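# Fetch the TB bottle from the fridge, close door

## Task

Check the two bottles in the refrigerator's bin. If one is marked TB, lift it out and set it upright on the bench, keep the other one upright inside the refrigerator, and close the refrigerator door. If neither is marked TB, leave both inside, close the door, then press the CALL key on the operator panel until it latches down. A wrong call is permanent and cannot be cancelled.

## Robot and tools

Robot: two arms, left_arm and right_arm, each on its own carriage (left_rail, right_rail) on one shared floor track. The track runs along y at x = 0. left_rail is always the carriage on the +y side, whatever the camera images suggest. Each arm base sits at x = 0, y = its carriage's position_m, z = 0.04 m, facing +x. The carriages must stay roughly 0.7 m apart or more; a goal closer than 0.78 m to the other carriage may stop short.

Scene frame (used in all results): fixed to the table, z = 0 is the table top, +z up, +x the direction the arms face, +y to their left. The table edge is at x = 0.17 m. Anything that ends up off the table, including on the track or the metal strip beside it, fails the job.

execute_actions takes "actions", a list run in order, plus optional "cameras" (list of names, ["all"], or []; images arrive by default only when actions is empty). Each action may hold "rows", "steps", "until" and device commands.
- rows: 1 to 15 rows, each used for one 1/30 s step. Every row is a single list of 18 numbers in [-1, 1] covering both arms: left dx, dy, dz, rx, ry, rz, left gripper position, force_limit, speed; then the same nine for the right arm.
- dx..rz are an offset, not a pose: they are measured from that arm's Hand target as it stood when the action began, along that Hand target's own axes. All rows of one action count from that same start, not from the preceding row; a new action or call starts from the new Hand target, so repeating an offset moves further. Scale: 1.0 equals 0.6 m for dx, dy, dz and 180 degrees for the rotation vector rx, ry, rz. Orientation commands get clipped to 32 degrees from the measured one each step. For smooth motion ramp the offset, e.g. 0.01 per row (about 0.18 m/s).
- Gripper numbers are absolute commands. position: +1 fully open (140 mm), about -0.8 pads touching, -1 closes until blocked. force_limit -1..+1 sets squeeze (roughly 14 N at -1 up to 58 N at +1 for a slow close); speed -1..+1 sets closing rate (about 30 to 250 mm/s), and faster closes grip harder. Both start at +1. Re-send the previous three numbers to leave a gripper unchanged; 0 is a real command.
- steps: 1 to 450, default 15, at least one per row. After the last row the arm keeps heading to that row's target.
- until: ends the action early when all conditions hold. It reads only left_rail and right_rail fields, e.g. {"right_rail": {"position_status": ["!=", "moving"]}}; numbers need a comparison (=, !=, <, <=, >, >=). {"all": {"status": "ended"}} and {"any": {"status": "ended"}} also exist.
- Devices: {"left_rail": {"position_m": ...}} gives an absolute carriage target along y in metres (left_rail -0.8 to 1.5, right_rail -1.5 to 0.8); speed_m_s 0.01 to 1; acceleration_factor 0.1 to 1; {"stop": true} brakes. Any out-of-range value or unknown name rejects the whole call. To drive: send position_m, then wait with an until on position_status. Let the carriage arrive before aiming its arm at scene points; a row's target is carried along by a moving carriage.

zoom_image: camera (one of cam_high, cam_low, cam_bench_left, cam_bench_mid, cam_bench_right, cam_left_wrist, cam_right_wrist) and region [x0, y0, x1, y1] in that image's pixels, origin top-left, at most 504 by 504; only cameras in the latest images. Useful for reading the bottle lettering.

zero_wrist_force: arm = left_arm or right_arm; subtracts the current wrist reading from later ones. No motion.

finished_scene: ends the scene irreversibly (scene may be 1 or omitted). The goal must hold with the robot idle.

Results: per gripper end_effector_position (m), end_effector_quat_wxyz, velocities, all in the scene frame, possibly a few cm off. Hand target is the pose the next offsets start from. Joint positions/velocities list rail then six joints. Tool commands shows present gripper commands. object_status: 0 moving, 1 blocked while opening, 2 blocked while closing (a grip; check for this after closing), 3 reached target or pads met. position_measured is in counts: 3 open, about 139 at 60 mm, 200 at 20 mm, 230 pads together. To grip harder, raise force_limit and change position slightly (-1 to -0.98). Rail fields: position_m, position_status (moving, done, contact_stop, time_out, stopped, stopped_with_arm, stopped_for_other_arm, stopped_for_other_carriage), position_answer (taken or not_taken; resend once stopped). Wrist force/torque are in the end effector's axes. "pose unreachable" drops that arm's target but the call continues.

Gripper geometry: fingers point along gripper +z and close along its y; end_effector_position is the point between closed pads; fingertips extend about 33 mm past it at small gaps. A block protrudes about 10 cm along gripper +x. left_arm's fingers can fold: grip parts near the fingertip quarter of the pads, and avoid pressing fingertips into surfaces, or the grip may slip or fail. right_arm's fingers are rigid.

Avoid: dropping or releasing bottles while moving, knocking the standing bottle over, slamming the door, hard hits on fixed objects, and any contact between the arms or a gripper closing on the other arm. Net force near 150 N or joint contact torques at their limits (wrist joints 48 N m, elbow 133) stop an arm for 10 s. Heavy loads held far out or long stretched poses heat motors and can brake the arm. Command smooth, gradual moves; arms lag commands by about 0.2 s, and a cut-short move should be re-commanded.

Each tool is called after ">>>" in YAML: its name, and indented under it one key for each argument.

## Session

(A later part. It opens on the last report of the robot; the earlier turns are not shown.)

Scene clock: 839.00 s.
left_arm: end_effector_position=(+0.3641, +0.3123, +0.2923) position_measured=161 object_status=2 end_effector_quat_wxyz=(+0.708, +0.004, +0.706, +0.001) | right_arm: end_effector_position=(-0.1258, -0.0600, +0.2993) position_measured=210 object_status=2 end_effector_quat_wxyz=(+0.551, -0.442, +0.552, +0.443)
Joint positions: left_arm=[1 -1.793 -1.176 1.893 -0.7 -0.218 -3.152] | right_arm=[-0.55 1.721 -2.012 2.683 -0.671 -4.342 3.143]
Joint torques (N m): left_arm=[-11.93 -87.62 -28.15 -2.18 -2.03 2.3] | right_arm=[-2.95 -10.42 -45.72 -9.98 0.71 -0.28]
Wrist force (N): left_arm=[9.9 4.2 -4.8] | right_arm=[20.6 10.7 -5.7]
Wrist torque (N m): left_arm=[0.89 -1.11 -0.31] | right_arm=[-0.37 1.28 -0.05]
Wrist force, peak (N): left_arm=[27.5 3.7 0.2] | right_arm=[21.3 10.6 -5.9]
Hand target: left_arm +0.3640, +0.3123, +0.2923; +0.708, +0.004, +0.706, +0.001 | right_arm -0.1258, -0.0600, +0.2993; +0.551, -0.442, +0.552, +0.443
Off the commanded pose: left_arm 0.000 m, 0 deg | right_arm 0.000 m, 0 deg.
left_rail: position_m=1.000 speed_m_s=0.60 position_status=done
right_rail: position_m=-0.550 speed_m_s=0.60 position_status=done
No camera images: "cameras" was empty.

>>> execute_actions:
  actions:
    - {"rows":[[0,0,-0.006,0,0,0,-1,0,-1,0,0,0,0,0,0,-1,0,-1],[0,0,-0.012,0,0,0,-1,0,-1,0,0,0,0,0,0,-1,0,-1],[0,0,-0.018,0,0,0,-1,0,-1,0,0,0,0,0,0,-1,0,-1],[0,0,-0.025,0,0,0,-1,0,-1,0,0,0,0,0,0,-1,0,-1]],"steps":20}
  cameras: ["cam_left_wrist","cam_right_wrist"]

Scene clock: 847.60 s.
left_arm: end_effector_position=(+0.3491, +0.3123, +0.2922) position_measured=161 object_status=2 end_effector_quat_wxyz=(+0.708, +0.004, +0.706, +0.001) | right_arm: end_effector_position=(-0.1258, -0.0600, +0.2993) position_measured=210 object_status=2 end_effector_quat_wxyz=(+0.551, -0.442, +0.552, +0.443)
Joint positions: left_arm=[1 -1.815 -1.177 1.894 -0.702 -0.24 -3.151] | right_arm=[-0.55 1.721 -2.012 2.683 -0.671 -4.342 3.143]
Joint torques (N m): left_arm=[-10.53 -87.76 -28.13 -1.66 -1.71 2.26] | right_arm=[-1.65 -11.62 -51.7 -9.96 0.84 -0.03]
Wrist force (N): left_arm=[9.8 4.2 -4.7] | right_arm=[21.2 10.5 -6.1]
Wrist torque (N m): left_arm=[0.88 -1.10 -0.30] | right_arm=[-0.42 1.14 -0.05]
Wrist force, peak (N): left_arm=[10.4 4.0 -5.9] | right_arm=[21.2 11.0 -6.1]
Hand target: left_arm +0.3490, +0.3123, +0.2922; +0.708, +0.004, +0.706, +0.001 | right_arm -0.1258, -0.0600, +0.2993; +0.551, -0.442, +0.552, +0.443
Off the commanded pose: left_arm 0.000 m, 0 deg | right_arm 0.000 m, 0 deg.
left_rail: position_m=1.000 speed_m_s=0.60 position_status=done
right_rail: position_m=-0.550 speed_m_s=0.60 position_status=done
camera_calibration:
cam_left_wrist: T_world_to_cam=[[0.0182577, 0.99912, 0.0377657, -0.313304], [-0.348953, -0.0290293, 0.936691, -0.143601], [0.936962, -0.0302802, 0.348115, -0.237577], [0, 0, 0, 1]] pos_world=[0.178211, 0.301666, 0.229046]
cam_right_wrist: T_world_to_cam=[[-0.975967, 0.213167, -0.0452517, -0.0930205], [-0.122355, -0.3642, 0.923248, -0.322822], [0.180326, 0.906597, 0.38153, 0.146373], [0, 0, 0, 1]] pos_world=[-0.156679, -0.230445, 0.23799]
Images, in order (width x height): cam_left_wrist 896x504, cam_right_wrist 896x504.

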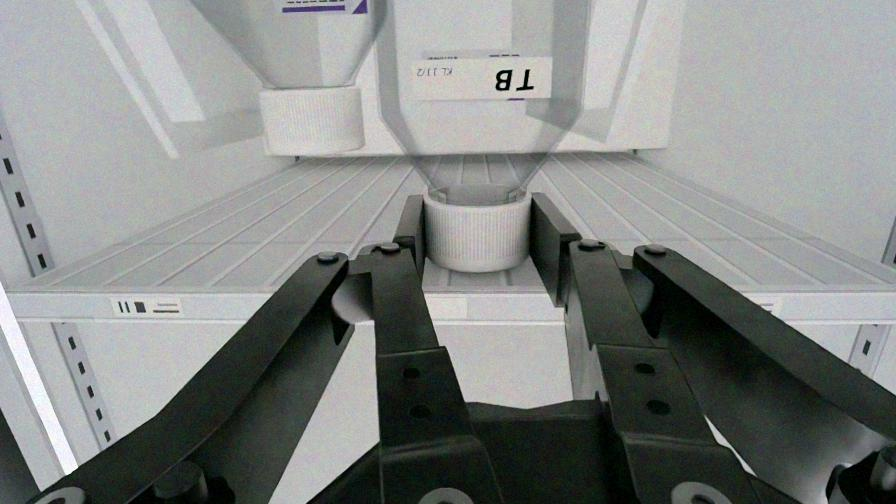

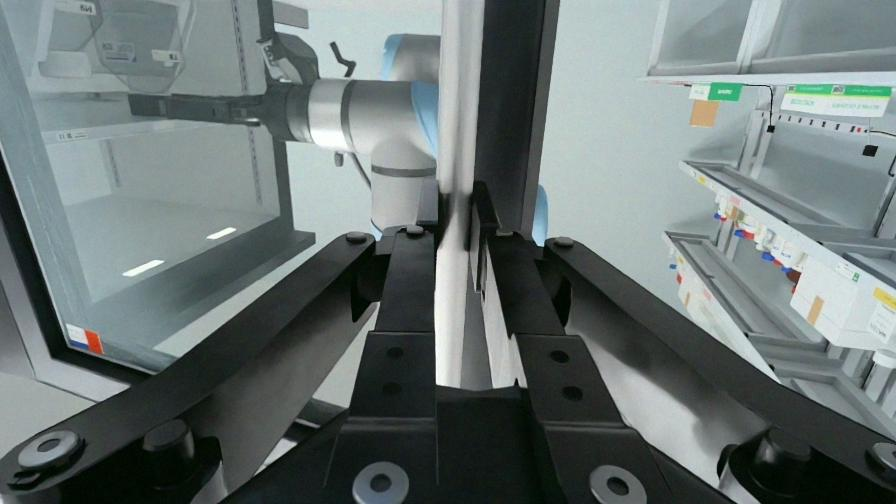

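>>> zoom_image:
  camera: "cam_right_wrist"
  region: [20, 0, 300, 140]

Scaled by 1.800 from the camera's 896x504 image, which has a finer 1280x720 frame.

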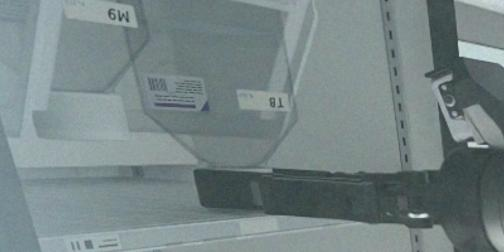

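>>> execute_actions:
  actions:
    - {"rows":[[0,0,-0.006,0,0,0,-1,0,-1,0,0,0,0,0,0,-1,0,-1],[0,0,-0.012,0,0,0,-1,0,-1,0,0,0,0,0,0,-1,0,-1],[0,0,-0.018,0,0,0,-1,0,-1,0,0,0,0,0,0,-1,0,-1],[0,0,-0.025,0,0,0,-1,0,-1,0,0,0,0,0,0,-1,0,-1]],"steps":20}
  cameras: ["cam_left_wrist","cam_right_wrist"]

>>> zoom_image:
  camera: "cam_right_wrist"
  region: [20, 0, 300, 140]

Scene clock: 861.50 s.
left_arm: end_effector_position=(+0.3341, +0.3124, +0.2922) position_measured=161 object_status=2 end_effector_quat_wxyz=(+0.708, +0.004, +0.706, +0.001) | right_arm: end_effector_position=(-0.1258, -0.0600, +0.2993) position_measured=210 object_status=2 end_effector_quat_wxyz=(+0.551, -0.442, +0.552, +0.443)
Joint positions: left_arm=[1 -1.837 -1.177 1.895 -0.703 -0.262 -3.149] | right_arm=[-0.55 1.721 -2.012 2.683 -0.671 -4.342 3.143]
Joint torques (N m): left_arm=[-13.14 -84.25 -28.02 -1.94 -1.93 1.99] | right_arm=[-2.48 -9.22 -57.7 -10.3 1.02 -0.16]
Wrist force (N): left_arm=[8.7 4.3 -2.9] | right_arm=[21.1 10.8 -6.2]
Wrist torque (N m): left_arm=[0.97 -1.22 -0.30] | right_arm=[-0.44 1.22 -0.05]
Wrist force, peak (N): left_arm=[10.2 4.2 -4.9] | right_arm=[21.1 11.2 -6.4]
Hand target: left_arm +0.3340, +0.3124, +0.2922; +0.708, +0.004, +0.706, +0.001 | right_arm -0.1258, -0.0600, +0.2993; +0.551, -0.442, +0.552, +0.443
Off the commanded pose: left_arm 0.000 m, 0 deg | right_arm 0.000 m, 0 deg.
left_rail: position_m=1.000 speed_m_s=0.60 position_status=done
right_rail: position_m=-0.550 speed_m_s=0.60 position_status=done
camera_calibration:
cam_left_wrist: T_world_to_cam=[[0.0182577, 0.99912, 0.0377657, -0.313126], [-0.348953, -0.0290293, 0.936691, -0.148738], [0.936962, -0.0302802, 0.348115, -0.223485], [0, 0, 0, 1]] pos_world=[0.163211, 0.301766, 0.228946]
cam_right_wrist: T_world_to_cam=[[-0.975967, 0.213167, -0.0452517, -0.0930205], [-0.122355, -0.3642, 0.923248, -0.322822], [0.180326, 0.906597, 0.38153, 0.146373], [0, 0, 0, 1]] pos_world=[-0.156679, -0.230445, 0.23799]
Images, in order (width x height): cam_left_wrist 896x504, cam_right_wrist 896x504.

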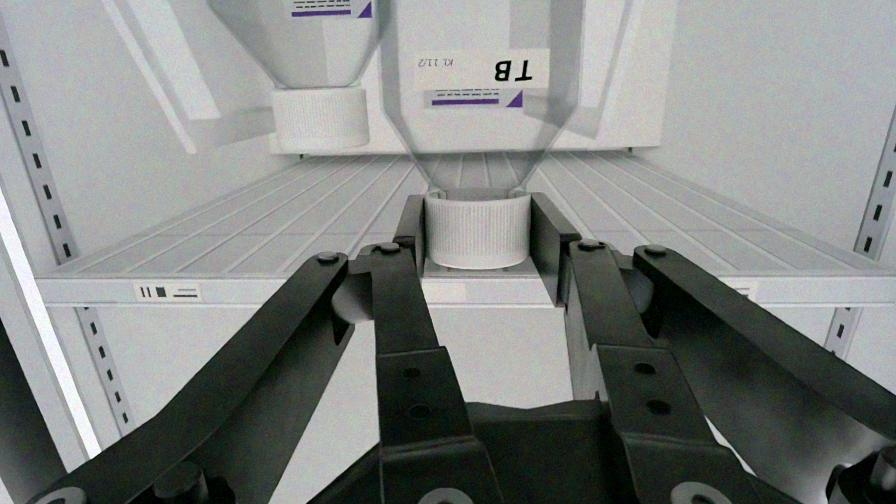

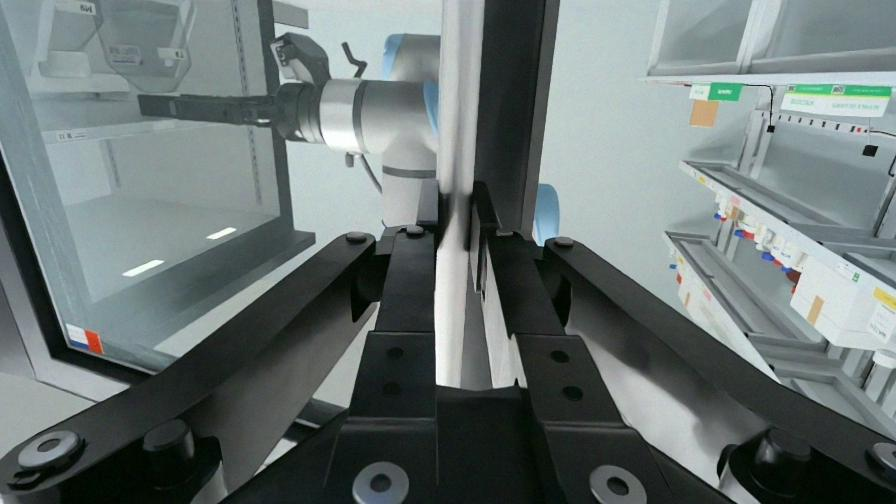

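Scaled by 1.800 from the camera's 896x504 image, which has a finer 1280x720 frame.

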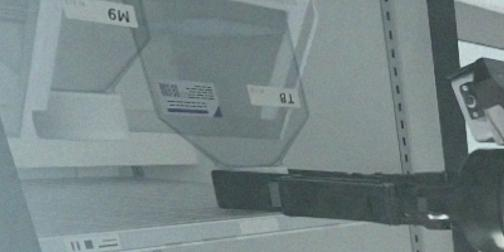

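>>> execute_actions:
  actions:
    - {"rows":[[0.004,0,-0.006,0,0,0,-1,0,-1,0,0,0,0,0,0,-1,0,-1],[0.008,0,-0.012,0,0,0,-1,0,-1,0,0,0,0,0,0,-1,0,-1],[0.012,0,-0.018,0,0,0,-1,0,-1,0,0,0,0,0,0,-1,0,-1],[0.016,0,-0.025,0,0,0,-1,0,-1,0,0,0,0,0,0,-1,0,-1]],"steps":20}
    - {"rows":[[0.002,0,-0.006,0,0,0,-1,0,-1,0,0,0,0,0,0,-1,0,-1],[0.002,0,-0.012,0,0,0,-1,0,-1,0,0,0,0,0,0,-1,0,-1],[0.002,0,-0.018,0,0,0,-1,0,-1,0,0,0,0,0,0,-1,0,-1],[0.002,0,-0.025,0,0,0,-1,0,-1,0,0,0,0,0,0,-1,0,-1]],"steps":25}
  cameras: ["cam_left_wrist","cam_right_wrist"]

>>> zoom_image:
  camera: "cam_right_wrist"
  region: [20, 0, 300, 140]

Scene clock: 881.13 s.
left_arm: end_effector_position=(+0.3041, +0.3126, +0.2813) position_measured=161 object_status=2 end_effector_quat_wxyz=(+0.708, +0.004, +0.706, +0.001) | right_arm: end_effector_position=(-0.1258, -0.0600, +0.2993) position_measured=210 object_status=2 end_effector_quat_wxyz=(+0.551, -0.442, +0.552, +0.443)
Joint positions: left_arm=[1 -1.88 -1.164 1.9 -0.723 -0.305 -3.147] | right_arm=[-0.55 1.721 -2.012 2.683 -0.671 -4.342 3.143]
Joint torques (N m): left_arm=[-14.19 -58.84 -41.39 -1.81 -1.98 2.34] | right_arm=[-0.56 -9.55 -59.01 -10.24 1.33 -0.83]
Wrist force (N): left_arm=[7.2 4.4 -2.1] | right_arm=[21.4 11.4 -6.3]
Wrist torque (N m): left_arm=[0.90 -1.26 -0.36] | right_arm=[-0.35 1.21 -0.05]
Wrist force, peak (N): left_arm=[9.3 4.3 -3.5] | right_arm=[21.6 11.5 -6.4]
Hand target: left_arm +0.3041, +0.3126, +0.2813; +0.708, +0.004, +0.706, +0.001 | right_arm -0.1258, -0.0600, +0.2993; +0.551, -0.442, +0.552, +0.443
Off the commanded pose: left_arm 0.000 m, 0 deg | right_arm 0.000 m, 0 deg.
left_rail: position_m=1.000 speed_m_s=0.60 position_status=done
right_rail: position_m=-0.550 speed_m_s=0.60 position_status=done
camera_calibration:
cam_left_wrist: T_world_to_cam=[[0.0182577, 0.99912, 0.0377657, -0.312367], [-0.348953, -0.0290293, 0.936691, -0.148991], [0.936962, -0.0302802, 0.348115, -0.191575], [0, 0, 0, 1]] pos_world=[0.133211, 0.301966, 0.218046]
cam_right_wrist: T_world_to_cam=[[-0.975967, 0.213167, -0.0452517, -0.0930205], [-0.122355, -0.3642, 0.923248, -0.322822], [0.180326, 0.906597, 0.38153, 0.146373], [0, 0, 0, 1]] pos_world=[-0.156679, -0.230445, 0.23799]
Images, in order (width x height): cam_left_wrist 896x504, cam_right_wrist 896x504.

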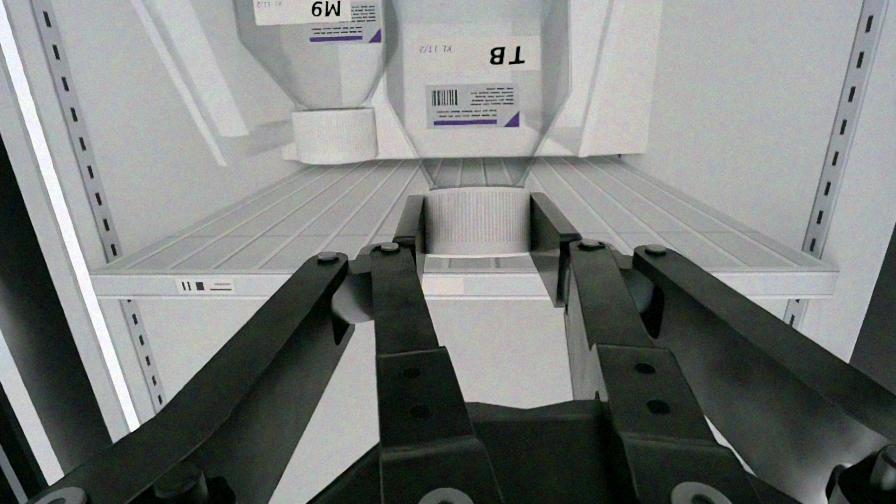

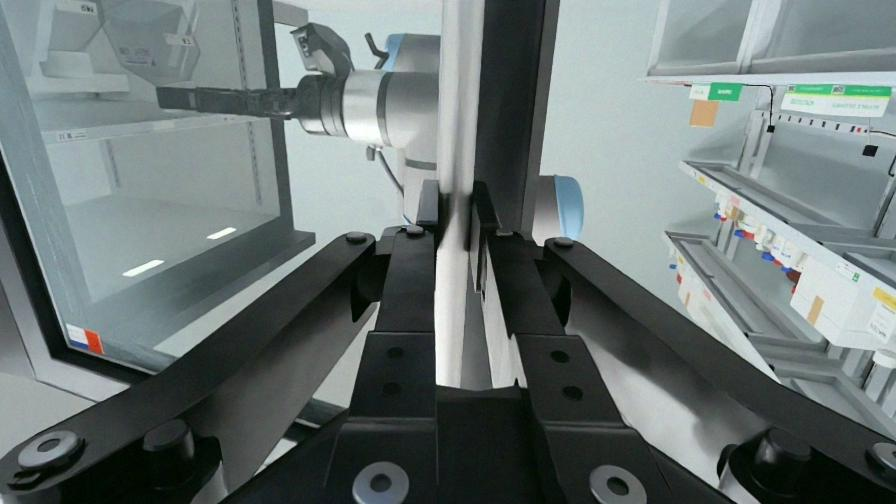

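Scaled by 1.800 from the camera's 896x504 image, which has a finer 1280x720 frame.

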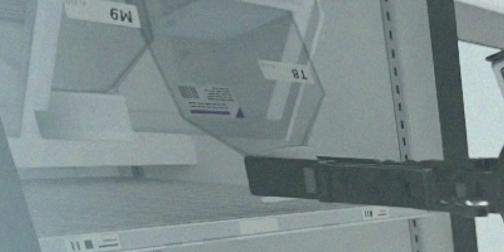

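>>> execute_actions:
  actions:
    - {"rows":[[0,0,-0.01,0,0,0,-1,0,-1,0,0,0,0,0,0,-1,0,-1],[0,0,-0.02,0,0,0,-1,0,-1,0,0,0,0,0,0,-1,0,-1],[-0.004,0,-0.03,0,0,0,-1,0,-1,0,0,0,0,0,0,-1,0,-1],[-0.008,0,-0.037,0,0,0,-1,0,-1,0,0,0,0,0,0,-1,0,-1],[-0.014,0,-0.045,0,0,0,-1,0,-1,0,0,0,0,0,0,-1,0,-1]],"steps":25}
  cameras: ["cam_left_wrist","cam_right_wrist"]

>>> zoom_image:
  camera: "cam_right_wrist"
  region: [20, 0, 300, 140]

Scene clock: 895.23 s.
left_arm: end_effector_position=(+0.2771, +0.3126, +0.2895) position_measured=161 object_status=2 end_effector_quat_wxyz=(+0.708, +0.004, +0.706, +0.001) | right_arm: end_effector_position=(-0.1258, -0.0600, +0.2993) position_measured=210 object_status=2 end_effector_quat_wxyz=(+0.551, -0.442, +0.552, +0.443)
Joint positions: left_arm=[1 -1.919 -1.171 1.892 -0.709 -0.344 -3.146] | right_arm=[-0.55 1.721 -2.012 2.683 -0.671 -4.342 3.143]
Joint torques (N m): left_arm=[-14.4 -84.79 -42.42 4.33 -2.3 -2.18] | right_arm=[-1.45 -8.41 -57.52 -10.72 1.25 -0.68]
Wrist force (N): left_arm=[8.9 4.3 -2.5] | right_arm=[21.2 11.1 -6.2]
Wrist torque (N m): left_arm=[0.91 -1.06 -0.32] | right_arm=[-0.39 1.13 -0.05]
Wrist force, peak (N): left_arm=[11.1 4.0 -1.4] | right_arm=[21.8 11.1 -6.4]
Hand target: left_arm +0.2770, +0.3126, +0.2896; +0.708, +0.004, +0.706, +0.001 | right_arm -0.1258, -0.0600, +0.2993; +0.551, -0.442, +0.552, +0.443
Off the commanded pose: left_arm 0.000 m, 0 deg | right_arm 0.000 m, 0 deg.
left_rail: position_m=1.000 speed_m_s=0.60 position_status=done
right_rail: position_m=-0.550 speed_m_s=0.60 position_status=done
camera_calibration:
cam_left_wrist: T_world_to_cam=[[0.0182612, 0.99912, 0.0377655, -0.312188], [-0.348865, -0.0290307, 0.936723, -0.166204], [0.936995, -0.0302808, 0.348028, -0.16915], [0, 0, 0, 1]] pos_world=[0.106211, 0.301966, 0.226346]
cam_right_wrist: T_world_to_cam=[[-0.975967, 0.213167, -0.0452517, -0.0930205], [-0.122355, -0.3642, 0.923248, -0.322822], [0.180326, 0.906597, 0.38153, 0.146373], [0, 0, 0, 1]] pos_world=[-0.156679, -0.230445, 0.23799]
Images, in order (width x height): cam_left_wrist 896x504, cam_right_wrist 896x504.

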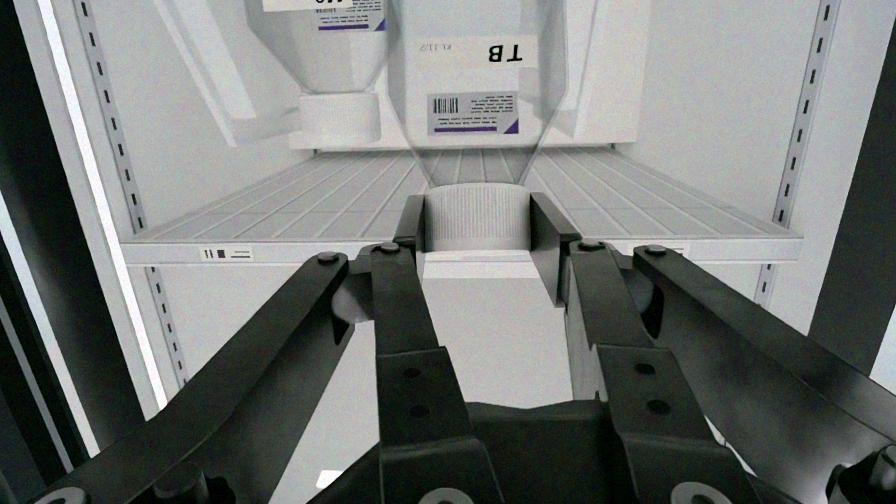

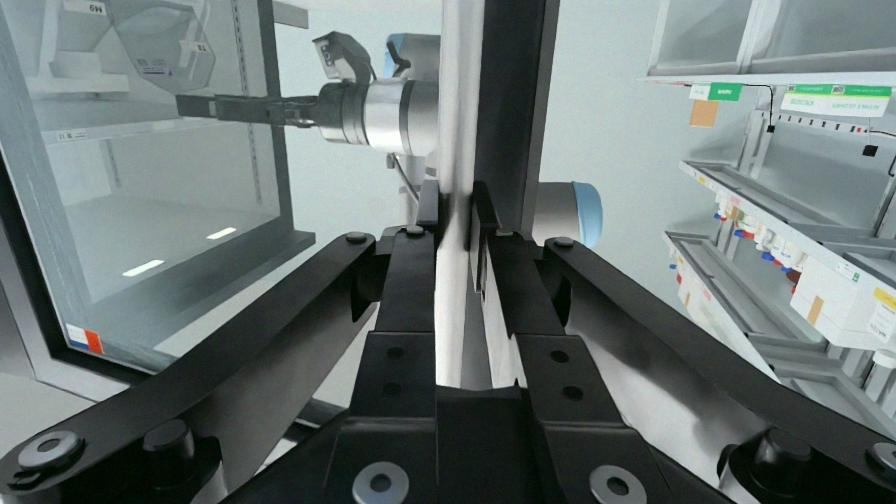

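Scaled by 1.800 from the camera's 896x504 image, which has a finer 1280x720 frame.

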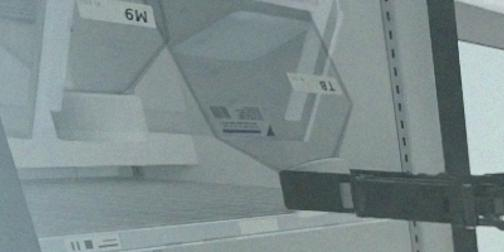

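>>> execute_actions:
  actions:
    - {"rows":[[-0.01,0,-0.006,0,0,0,-1,0,-1,0,0,0,0,0,0,-1,0,-1],[-0.02,0,-0.012,0,0,0,-1,0,-1,0,0,0,0,0,0,-1,0,-1],[-0.03,0,-0.018,0,0,0,-1,0,-1,0,0,0,0,0,0,-1,0,-1],[-0.04,0,-0.025,0,0,0,-1,0,-1,0,0,0,0,0,0,-1,0,-1],[-0.045,0,-0.032,0,0,0,-1,0,-1,0,0,0,0,0,0,-1,0,-1]],"steps":25}
  cameras: ["cam_left_wrist","cam_right_wrist"]

>>> zoom_image:
  camera: "cam_right_wrist"
  region: [20, 0, 300, 140]

Scene clock: 905.00 s.
left_arm: end_effector_position=(+0.2578, +0.3126, +0.3165) position_measured=161 object_status=2 end_effector_quat_wxyz=(+0.708, +0.004, +0.706, +0.001) | right_arm: end_effector_position=(-0.1258, -0.0600, +0.2993) position_measured=210 object_status=2 end_effector_quat_wxyz=(+0.551, -0.442, +0.552, +0.443)
Joint positions: left_arm=[1 -1.946 -1.198 1.871 -0.663 -0.371 -3.145] | right_arm=[-0.55 1.721 -2.012 2.683 -0.671 -4.342 3.143]
Joint torques (N m): left_arm=[-13.22 -86.45 -43.03 4.78 -2.27 -1.8] | right_arm=[-0.52 -8.71 -57.16 -11.32 1.37 -0.34]
Wrist force (N): left_arm=[9.4 4.2 -2.2] | right_arm=[20.8 11.1 -5.8]
Wrist torque (N m): left_arm=[0.97 -1.22 -0.14] | right_arm=[-0.43 1.22 -0.06]
Wrist force, peak (N): left_arm=[11.9 5.1 -1.3] | right_arm=[21.3 11.3 -6.4]
Hand target: left_arm +0.2577, +0.3126, +0.3165; +0.708, +0.004, +0.706, +0.001 | right_arm -0.1258, -0.0600, +0.2993; +0.551, -0.442, +0.552, +0.443
Off the commanded pose: left_arm 0.000 m, 0 deg | right_arm 0.000 m, 0 deg.
left_rail: position_m=1.000 speed_m_s=0.60 position_status=done
right_rail: position_m=-0.550 speed_m_s=0.60 position_status=done
camera_calibration:
cam_left_wrist: T_world_to_cam=[[0.0182612, 0.99912, 0.0377655, -0.312851], [-0.348865, -0.0290307, 0.936723, -0.198135], [0.936995, -0.0302808, 0.348028, -0.160428], [0, 0, 0, 1]] pos_world=[0.0869109, 0.301966, 0.253246]
cam_right_wrist: T_world_to_cam=[[-0.975967, 0.213167, -0.0452517, -0.0930205], [-0.122355, -0.3642, 0.923248, -0.322822], [0.180326, 0.906597, 0.38153, 0.146373], [0, 0, 0, 1]] pos_world=[-0.156679, -0.230445, 0.23799]
Images, in order (width x height): cam_left_wrist 896x504, cam_right_wrist 896x504.

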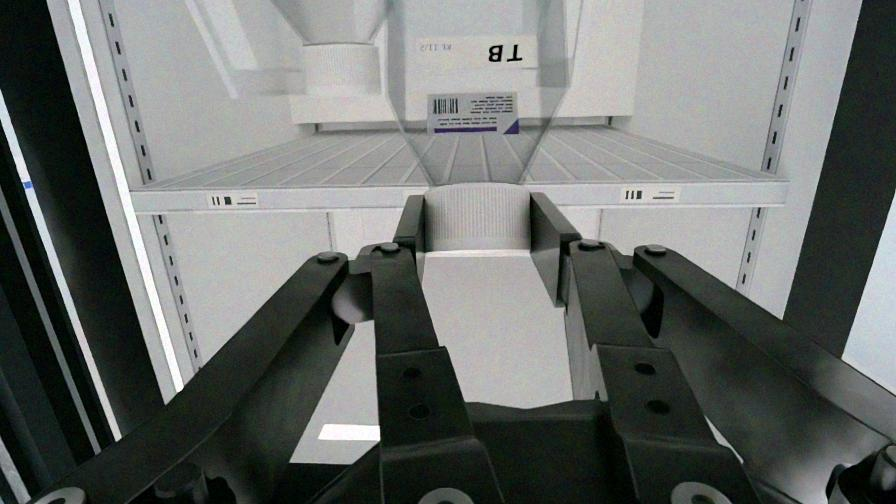

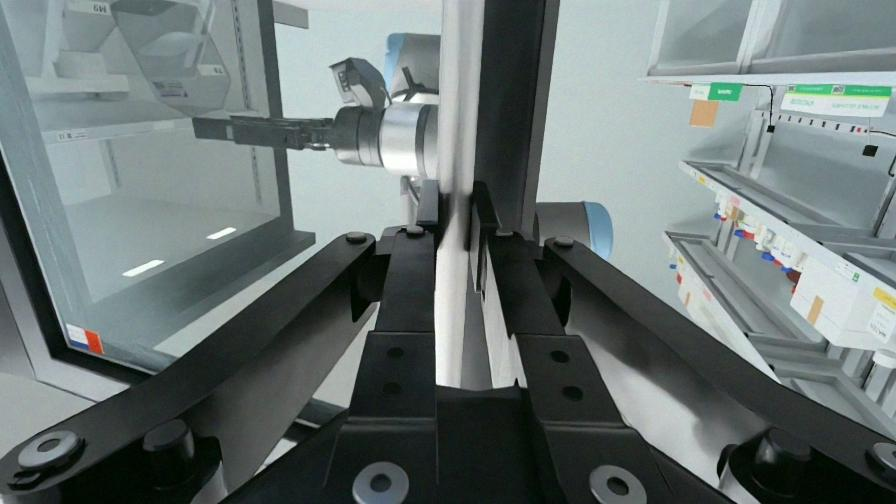

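Scaled by 1.800 from the camera's 896x504 image, which has a finer 1280x720 frame.

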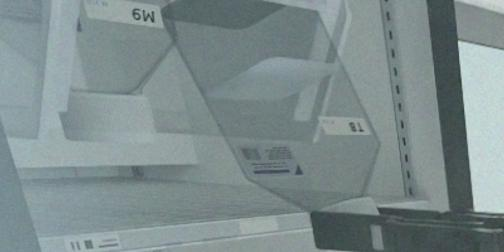

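>>> execute_actions:
  actions:
    - {"rows":[[-0.01,0,-0.006,0,0,0,-1,0,-1,0,0,0,0,0,0,-1,0,-1],[-0.02,0,-0.012,0,0,0,-1,0,-1,0,0,0,0,0,0,-1,0,-1],[-0.03,0,-0.018,0,0,0,-1,0,-1,0,0,0,0,0,0,-1,0,-1],[-0.04,0,-0.025,0,0,0,-1,0,-1,0,0,0,0,0,0,-1,0,-1],[-0.05,0,-0.032,0,0,0,-1,0,-1,0,0,0,0,0,0,-1,0,-1]],"steps":25}
  cameras: ["cam_left_wrist","cam_right_wrist"]

>>> zoom_image:
  camera: "cam_right_wrist"
  region: [20, 0, 300, 140]

Scene clock: 920.60 s.
left_arm: end_effector_position=(+0.2384, +0.3124, +0.3464) position_measured=161 object_status=2 end_effector_quat_wxyz=(+0.708, +0.004, +0.706, +0.001) | right_arm: end_effector_position=(-0.1258, -0.0600, +0.2993) position_measured=210 object_status=2 end_effector_quat_wxyz=(+0.551, -0.442, +0.552, +0.443)
Joint positions: left_arm=[1 -1.972 -1.225 1.846 -0.611 -0.397 -3.144] | right_arm=[-0.55 1.721 -2.012 2.683 -0.671 -4.342 3.143]
Joint torques (N m): left_arm=[-10.67 -86.35 -44.37 4.72 -2.02 -2.07] | right_arm=[-2.05 -8.87 -57.51 -10.82 1.98 -0.7]
Wrist force (N): left_arm=[9.5 4.5 -4.6] | right_arm=[20.9 10.8 -5.9]
Wrist torque (N m): left_arm=[0.99 -0.94 -0.08] | right_arm=[-0.35 1.23 -0.06]
Wrist force, peak (N): left_arm=[12.3 3.7 -1.1] | right_arm=[21.5 11.4 -6.1]
Hand target: left_arm +0.2384, +0.3124, +0.3464; +0.708, +0.004, +0.706, +0.001 | right_arm -0.1258, -0.0600, +0.2993; +0.551, -0.442, +0.552, +0.443
Off the commanded pose: left_arm 0.000 m, 0 deg | right_arm 0.000 m, 0 deg.
left_rail: position_m=1.000 speed_m_s=0.60 position_status=done
right_rail: position_m=-0.550 speed_m_s=0.60 position_status=done
camera_calibration:
cam_left_wrist: T_world_to_cam=[[0.0182612, 0.99912, 0.0377655, -0.313432], [-0.348865, -0.0290307, 0.936723, -0.232975], [0.936995, -0.0302808, 0.348028, -0.152791], [0, 0, 0, 1]] pos_world=[0.0676109, 0.301766, 0.283246]
cam_right_wrist: T_world_to_cam=[[-0.975967, 0.213167, -0.0452517, -0.0930205], [-0.122355, -0.3642, 0.923248, -0.322822], [0.180326, 0.906597, 0.38153, 0.146373], [0, 0, 0, 1]] pos_world=[-0.156679, -0.230445, 0.23799]
Images, in order (width x height): cam_left_wrist 896x504, cam_right_wrist 896x504.

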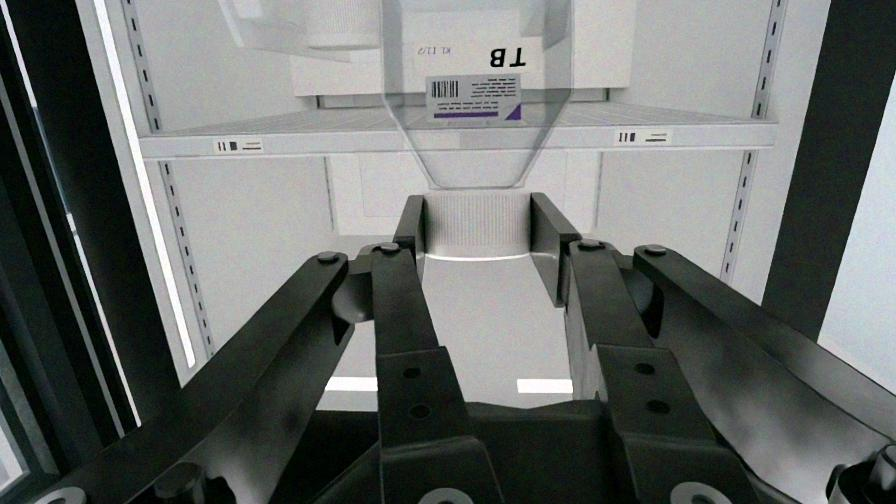

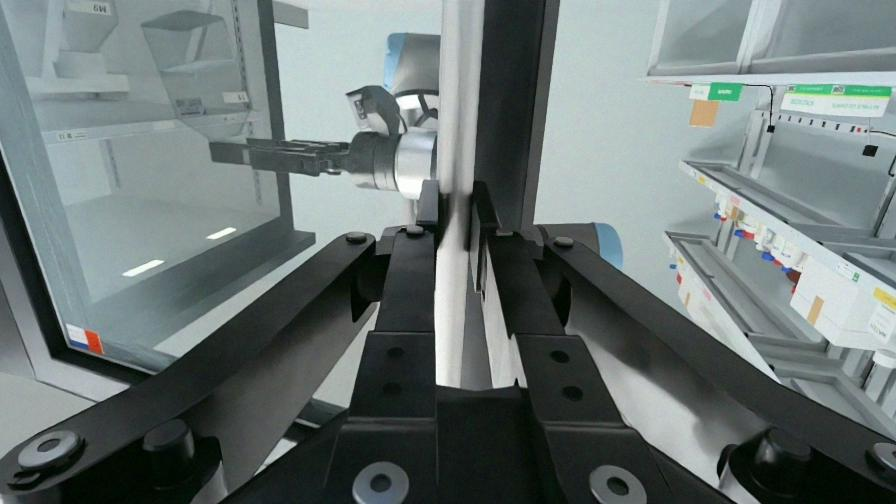

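Scaled by 1.800 from the camera's 896x504 image, which has a finer 1280x720 frame.

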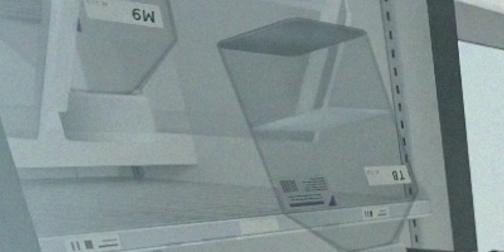

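>>> execute_actions:
  actions:
    - {"rows":[[0,0,-0.01,0,0,0,-1,0,-1,0,0,0,0,0,0,-1,0,-1],[0,0,-0.025,0,0,0,-1,0,-1,0,0,0,0,0,0,-1,0,-1],[0,0,-0.045,0,0,0,-1,0,-1,0,0,0,0,0,0,-1,0,-1],[0,0,-0.065,0,0,0,-1,0,-1,0,0,0,0,0,0,-1,0,-1],[0,0,-0.09,0,0,0,-1,0,-1,0,0,0,0,0,0,-1,0,-1],[0,0,-0.115,0,0,0,-1,0,-1,0,0,0,0,0,0,-1,0,-1],[0,0,-0.14,0,0,0,-1,0,-1,0,0,0,0,0,0,-1,0,-1],[0,0,-0.165,0,0,0,-1,0,-1,0,0,0,0,0,0,-1,0,-1],[0,0,-0.19,0,0,0,-1,0,-1,0,0,0,0,0,0,-1,0,-1],[0,0,-0.215,0,0,0,-1,0,-1,0,0,0,0,0,0,-1,0,-1],[0,0,-0.24,0,0,0,-1,0,-1,0,0,0,0,0,0,-1,0,-1],[0,0,-0.265,0,0,0,-1,0,-1,0,0,0,0,0,0,-1,0,-1],[0,0,-0.29,0,0,0,-1,0,-1,0,0,0,0,0,0,-1,0,-1],[0,0,-0.315,0,0,0,-1,0,-1,0,0,0,0,0,0,-1,0,-1],[0,0,-0.35,0,0,0,-1,0,-1,0,0,0,0,0,0,-1,0,-1]],"steps":50}
    - {"left_rail":{"position_m":1.5,"speed_m_s":0.3,"acceleration_factor":0.2},"steps":200,"until":{"left_rail":{"position_status":["!=","moving"]}}}
  cameras: ["cam_left_wrist","cam_right_wrist","cam_bench_left","cam_bench_mid"]

Scene clock: 946.97 s.
left_arm: end_effector_position=(+0.0284, +0.8130, +0.3456) position_measured=161 object_status=2 end_effector_quat_wxyz=(+0.708, +0.004, +0.706, +0.001) | right_arm: end_effector_position=(-0.1258, -0.0600, +0.2993) position_measured=210 object_status=2 end_effector_quat_wxyz=(+0.551, -0.442, +0.552, +0.443)
Joint positions: left_arm=[1.5 -2.232 -1.141 1.721 -0.574 -0.657 -3.14] | right_arm=[-0.55 1.721 -2.012 2.683 -0.671 -4.342 3.143]
Joint torques (N m): left_arm=[-4.56 -86.96 -35.37 3.78 -0.73 -1.66] | right_arm=[-1.29 -10.89 -56.07 -11.68 1.66 -0.51]
Wrist force (N): left_arm=[9.4 4.7 -4.8] | right_arm=[20.6 10.6 -6.1]
Wrist torque (N m): left_arm=[0.99 -0.98 -0.08] | right_arm=[-0.38 1.31 -0.05]
Wrist force, peak (N): left_arm=[9.6 4.0 -9.2] | right_arm=[21.5 10.7 -5.9]
Hand target: left_arm +0.0284, +0.8130, +0.3456; +0.708, +0.004, +0.706, +0.001 | right_arm -0.1258, -0.0600, +0.2993; +0.551, -0.442, +0.552, +0.443
Off the commanded pose: left_arm 0.000 m, 0 deg | right_arm 0.000 m, 0 deg.
left_rail: position_m=1.500 speed_m_s=0.30 position_status=done
right_rail: position_m=-0.550 speed_m_s=0.60 position_status=done
camera_calibration:
cam_left_wrist: T_world_to_cam=[[0.0182565, 0.99912, 0.0377688, -0.809728], [-0.348953, -0.0290326, 0.936691, -0.290957], [0.936963, -0.0302802, 0.348115, 0.059385], [0, 0, 0, 1]] pos_world=[-0.142389, 0.802366, 0.282446]
cam_right_wrist: T_world_to_cam=[[-0.975967, 0.213167, -0.0452517, -0.0930205], [-0.122355, -0.3642, 0.923248, -0.322822], [0.180326, 0.906597, 0.38153, 0.146373], [0, 0, 0, 1]] pos_world=[-0.156679, -0.230445, 0.23799]
Images, in order (width x height): cam_bench_left 896x504, cam_bench_mid 896x504, cam_left_wrist 896x504, cam_right_wrist 896x504.

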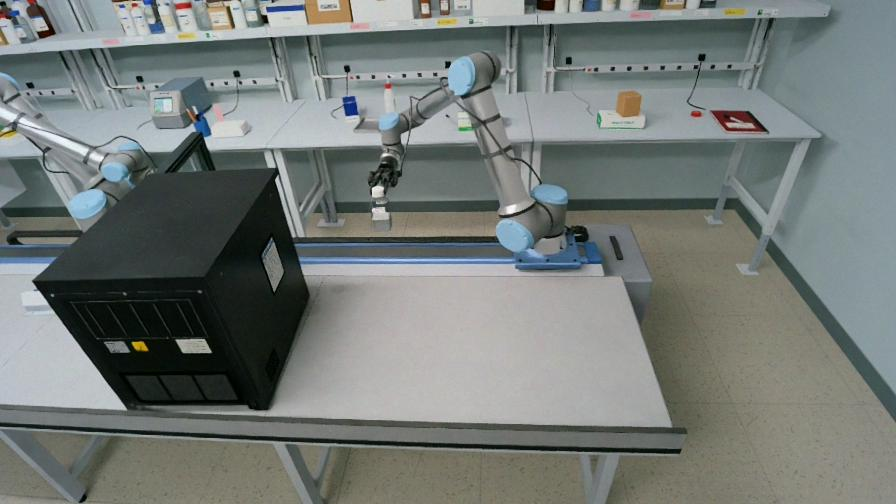

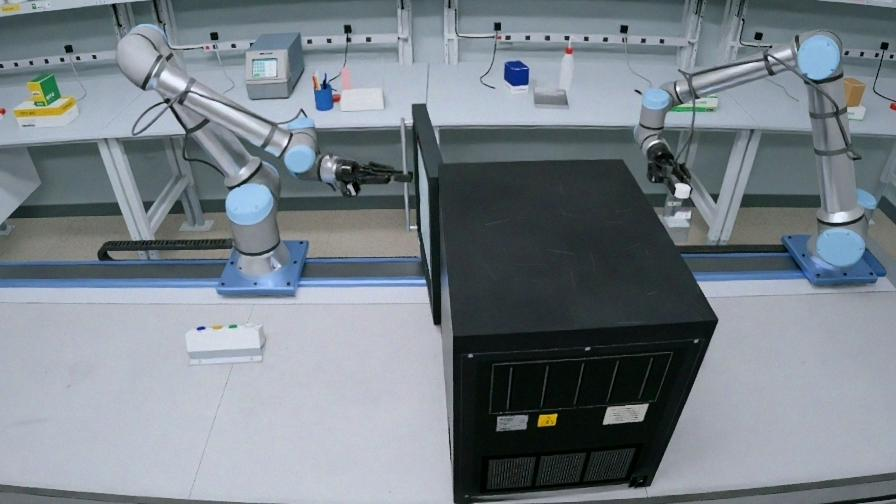

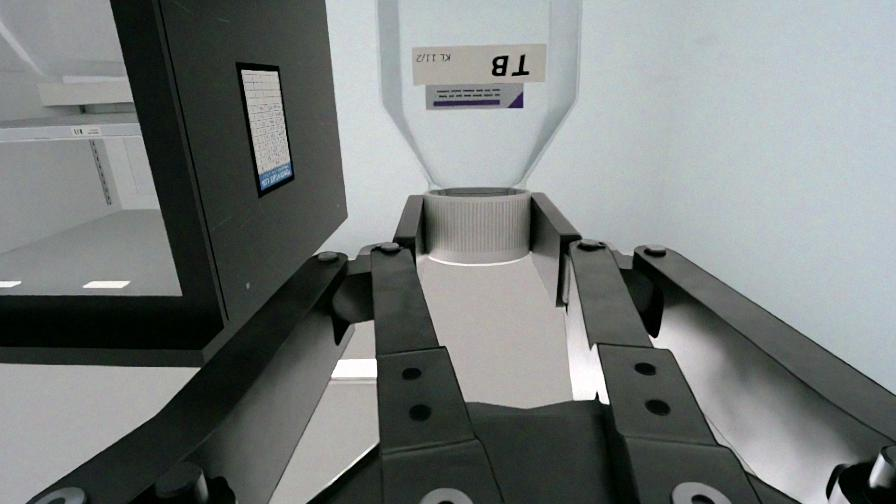

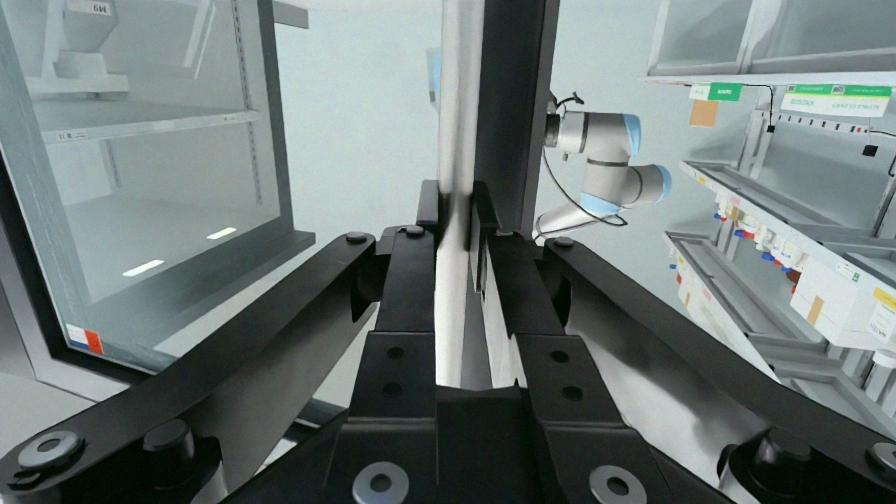

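>>> execute_actions:
  actions:
    - {"rows":[[0,0,0.01,0,0,0,-1,0,-1,0,0,0,0,0,0,-1,0,-1],[0,0,0.03,0,0,0,-1,0,-1,0,0,0,0,0,0,-1,0,-1],[0,0,0.06,0,0,0,-1,0,-1,0,0,0,0,0,0,-1,0,-1],[0,0,0.1,0,0,0,-1,0,-1,0,0,0,0,0,0,-1,0,-1],[0,0,0.15,0,0,0,-1,0,-1,0,0,0,0,0,0,-1,0,-1],[0,0,0.2,0,0,0,-1,0,-1,0,0,0,0,0,0,-1,0,-1],[0,0,0.25,0,0,0,-1,0,-1,0,0,0,0,0,0,-1,0,-1],[0,0,0.3,0,0,0,-1,0,-1,0,0,0,0,0,0,-1,0,-1],[0,0,0.35,0,0,0,-1,0,-1,0,0,0,0,0,0,-1,0,-1],[0,0,0.4,0,0,0,-1,0,-1,0,0,0,0,0,0,-1,0,-1],[0,0,0.45,0,0,0,-1,0,-1,0,0,0,0,0,0,-1,0,-1],[0,0,0.5,0,0,0,-1,0,-1,0,0,0,0,0,0,-1,0,-1],[0,0,0.55,0,0,0,-1,0,-1,0,0,0,0,0,0,-1,0,-1],[0,0,0.6,0,0,0,-1,0,-1,0,0,0,0,0,0,-1,0,-1],[0,0,0.64,0,0,0,-1,0,-1,0,0,0,0,0,0,-1,0,-1]],"steps":50}
  cameras: ["cam_left_wrist","cam_bench_left","cam_bench_mid","cam_bench_right"]

>>> zoom_image:
  camera: "cam_bench_left"
  region: [330, 160, 480, 310]

>>> zoom_image:
  camera: "cam_bench_mid"
  region: [640, 150, 840, 330]

Scene clock: 962.57 s.
left_arm: end_effector_position=(+0.4124, +0.8114, +0.3471) position_measured=161 object_status=2 end_effector_quat_wxyz=(+0.708, +0.004, +0.706, +0.001) | right_arm: end_effector_position=(-0.1258, -0.0600, +0.2993) position_measured=210 object_status=2 end_effector_quat_wxyz=(+0.551, -0.442, +0.552, +0.443)
Joint positions: left_arm=[1.5 -1.721 -1.228 1.848 -0.595 -0.147 -3.16] | right_arm=[-0.55 1.721 -2.012 2.683 -0.671 -4.342 3.143]
Joint torques (N m): left_arm=[12.87 -58.46 -45.08 3.92 2.58 -1.9] | right_arm=[-2.99 -8.93 -56.94 -11.57 2.44 -0.86]
Wrist force (N): left_arm=[9.5 4.3 -5.2] | right_arm=[21.1 10.6 -5.9]
Wrist torque (N m): left_arm=[0.90 -0.99 -0.07] | right_arm=[-0.40 1.20 -0.06]
Wrist force, peak (N): left_arm=[9.1 3.9 -11.3] | right_arm=[21.3 10.8 -6.2]
Hand target: left_arm +0.4124, +0.8114, +0.3471; +0.708, +0.004, +0.706, +0.001 | right_arm -0.1258, -0.0600, +0.2993; +0.551, -0.442, +0.552, +0.443
Off the commanded pose: left_arm 0.000 m, 0 deg | right_arm 0.000 m, 0 deg.
left_rail: position_m=1.500 speed_m_s=0.30 position_status=done
right_rail: position_m=-0.550 speed_m_s=0.60 position_status=done
camera_calibration:
cam_left_wrist: T_world_to_cam=[[0.0182612, 0.99912, 0.0377655, -0.815193], [-0.348865, -0.0290307, 0.936723, -0.158349], [0.936995, -0.0302808, 0.348028, -0.300927], [0, 0, 0, 1]] pos_world=[0.241611, 0.800766, 0.283846]
Images, in order (width x height): cam_bench_left 896x504, cam_bench_mid 896x504, cam_bench_right 896x504, cam_left_wrist 896x504.

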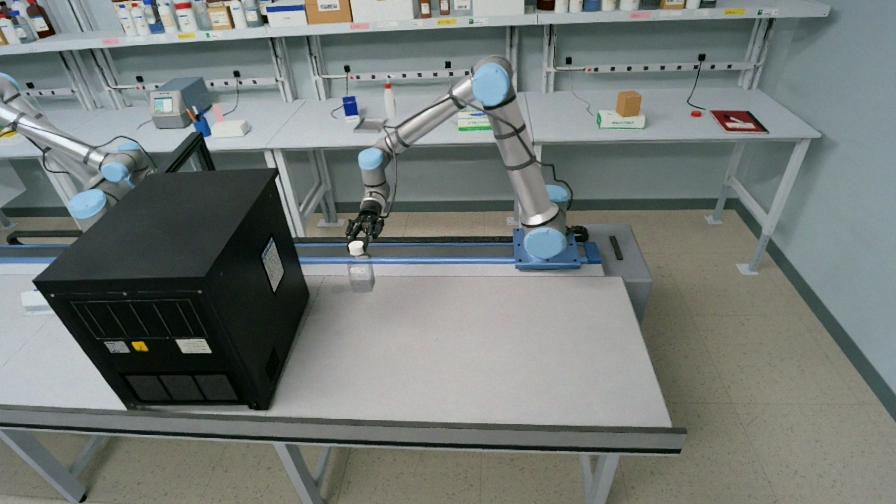

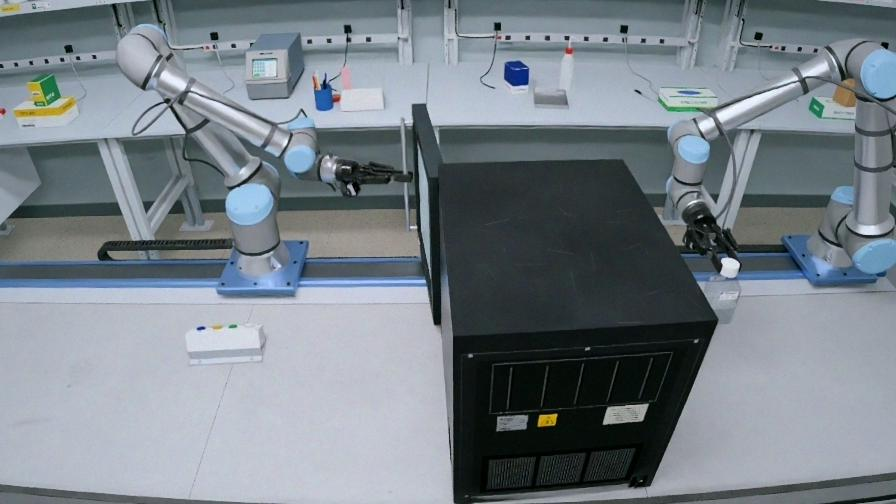

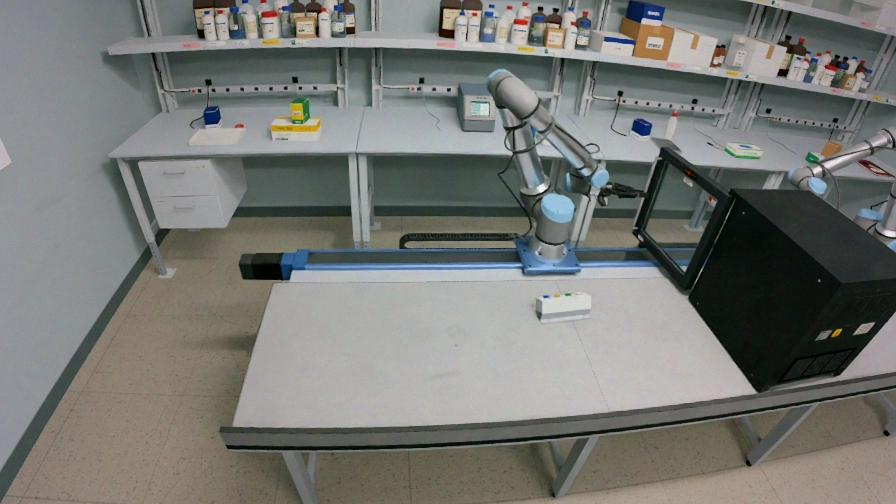

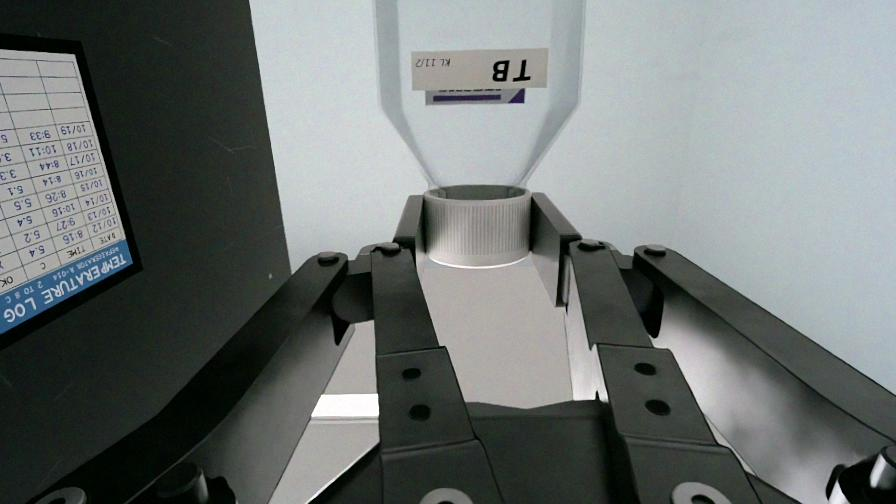

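Scaled by 3.360 from the camera's 896x504 image, which has a finer 1280x720 frame.

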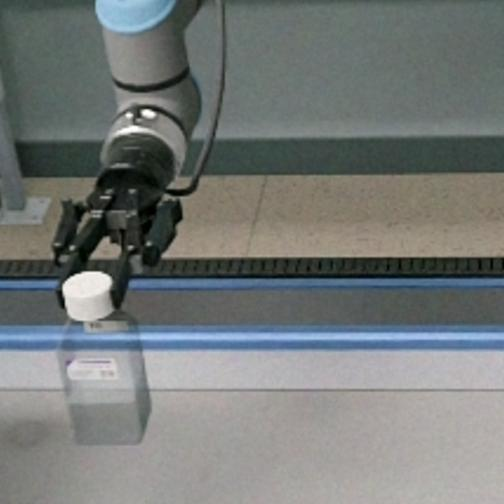

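Scaled by 2.520 from the camera's 896x504 image, which has a finer 1280x720 frame.

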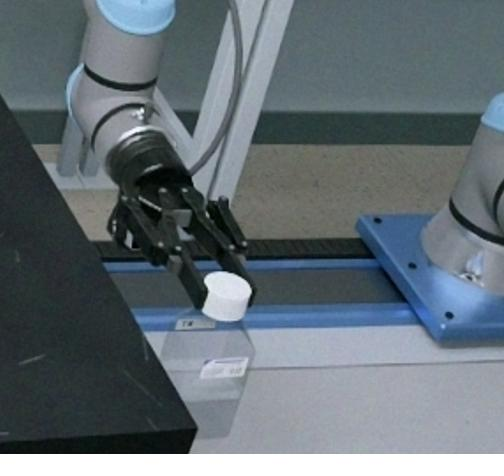

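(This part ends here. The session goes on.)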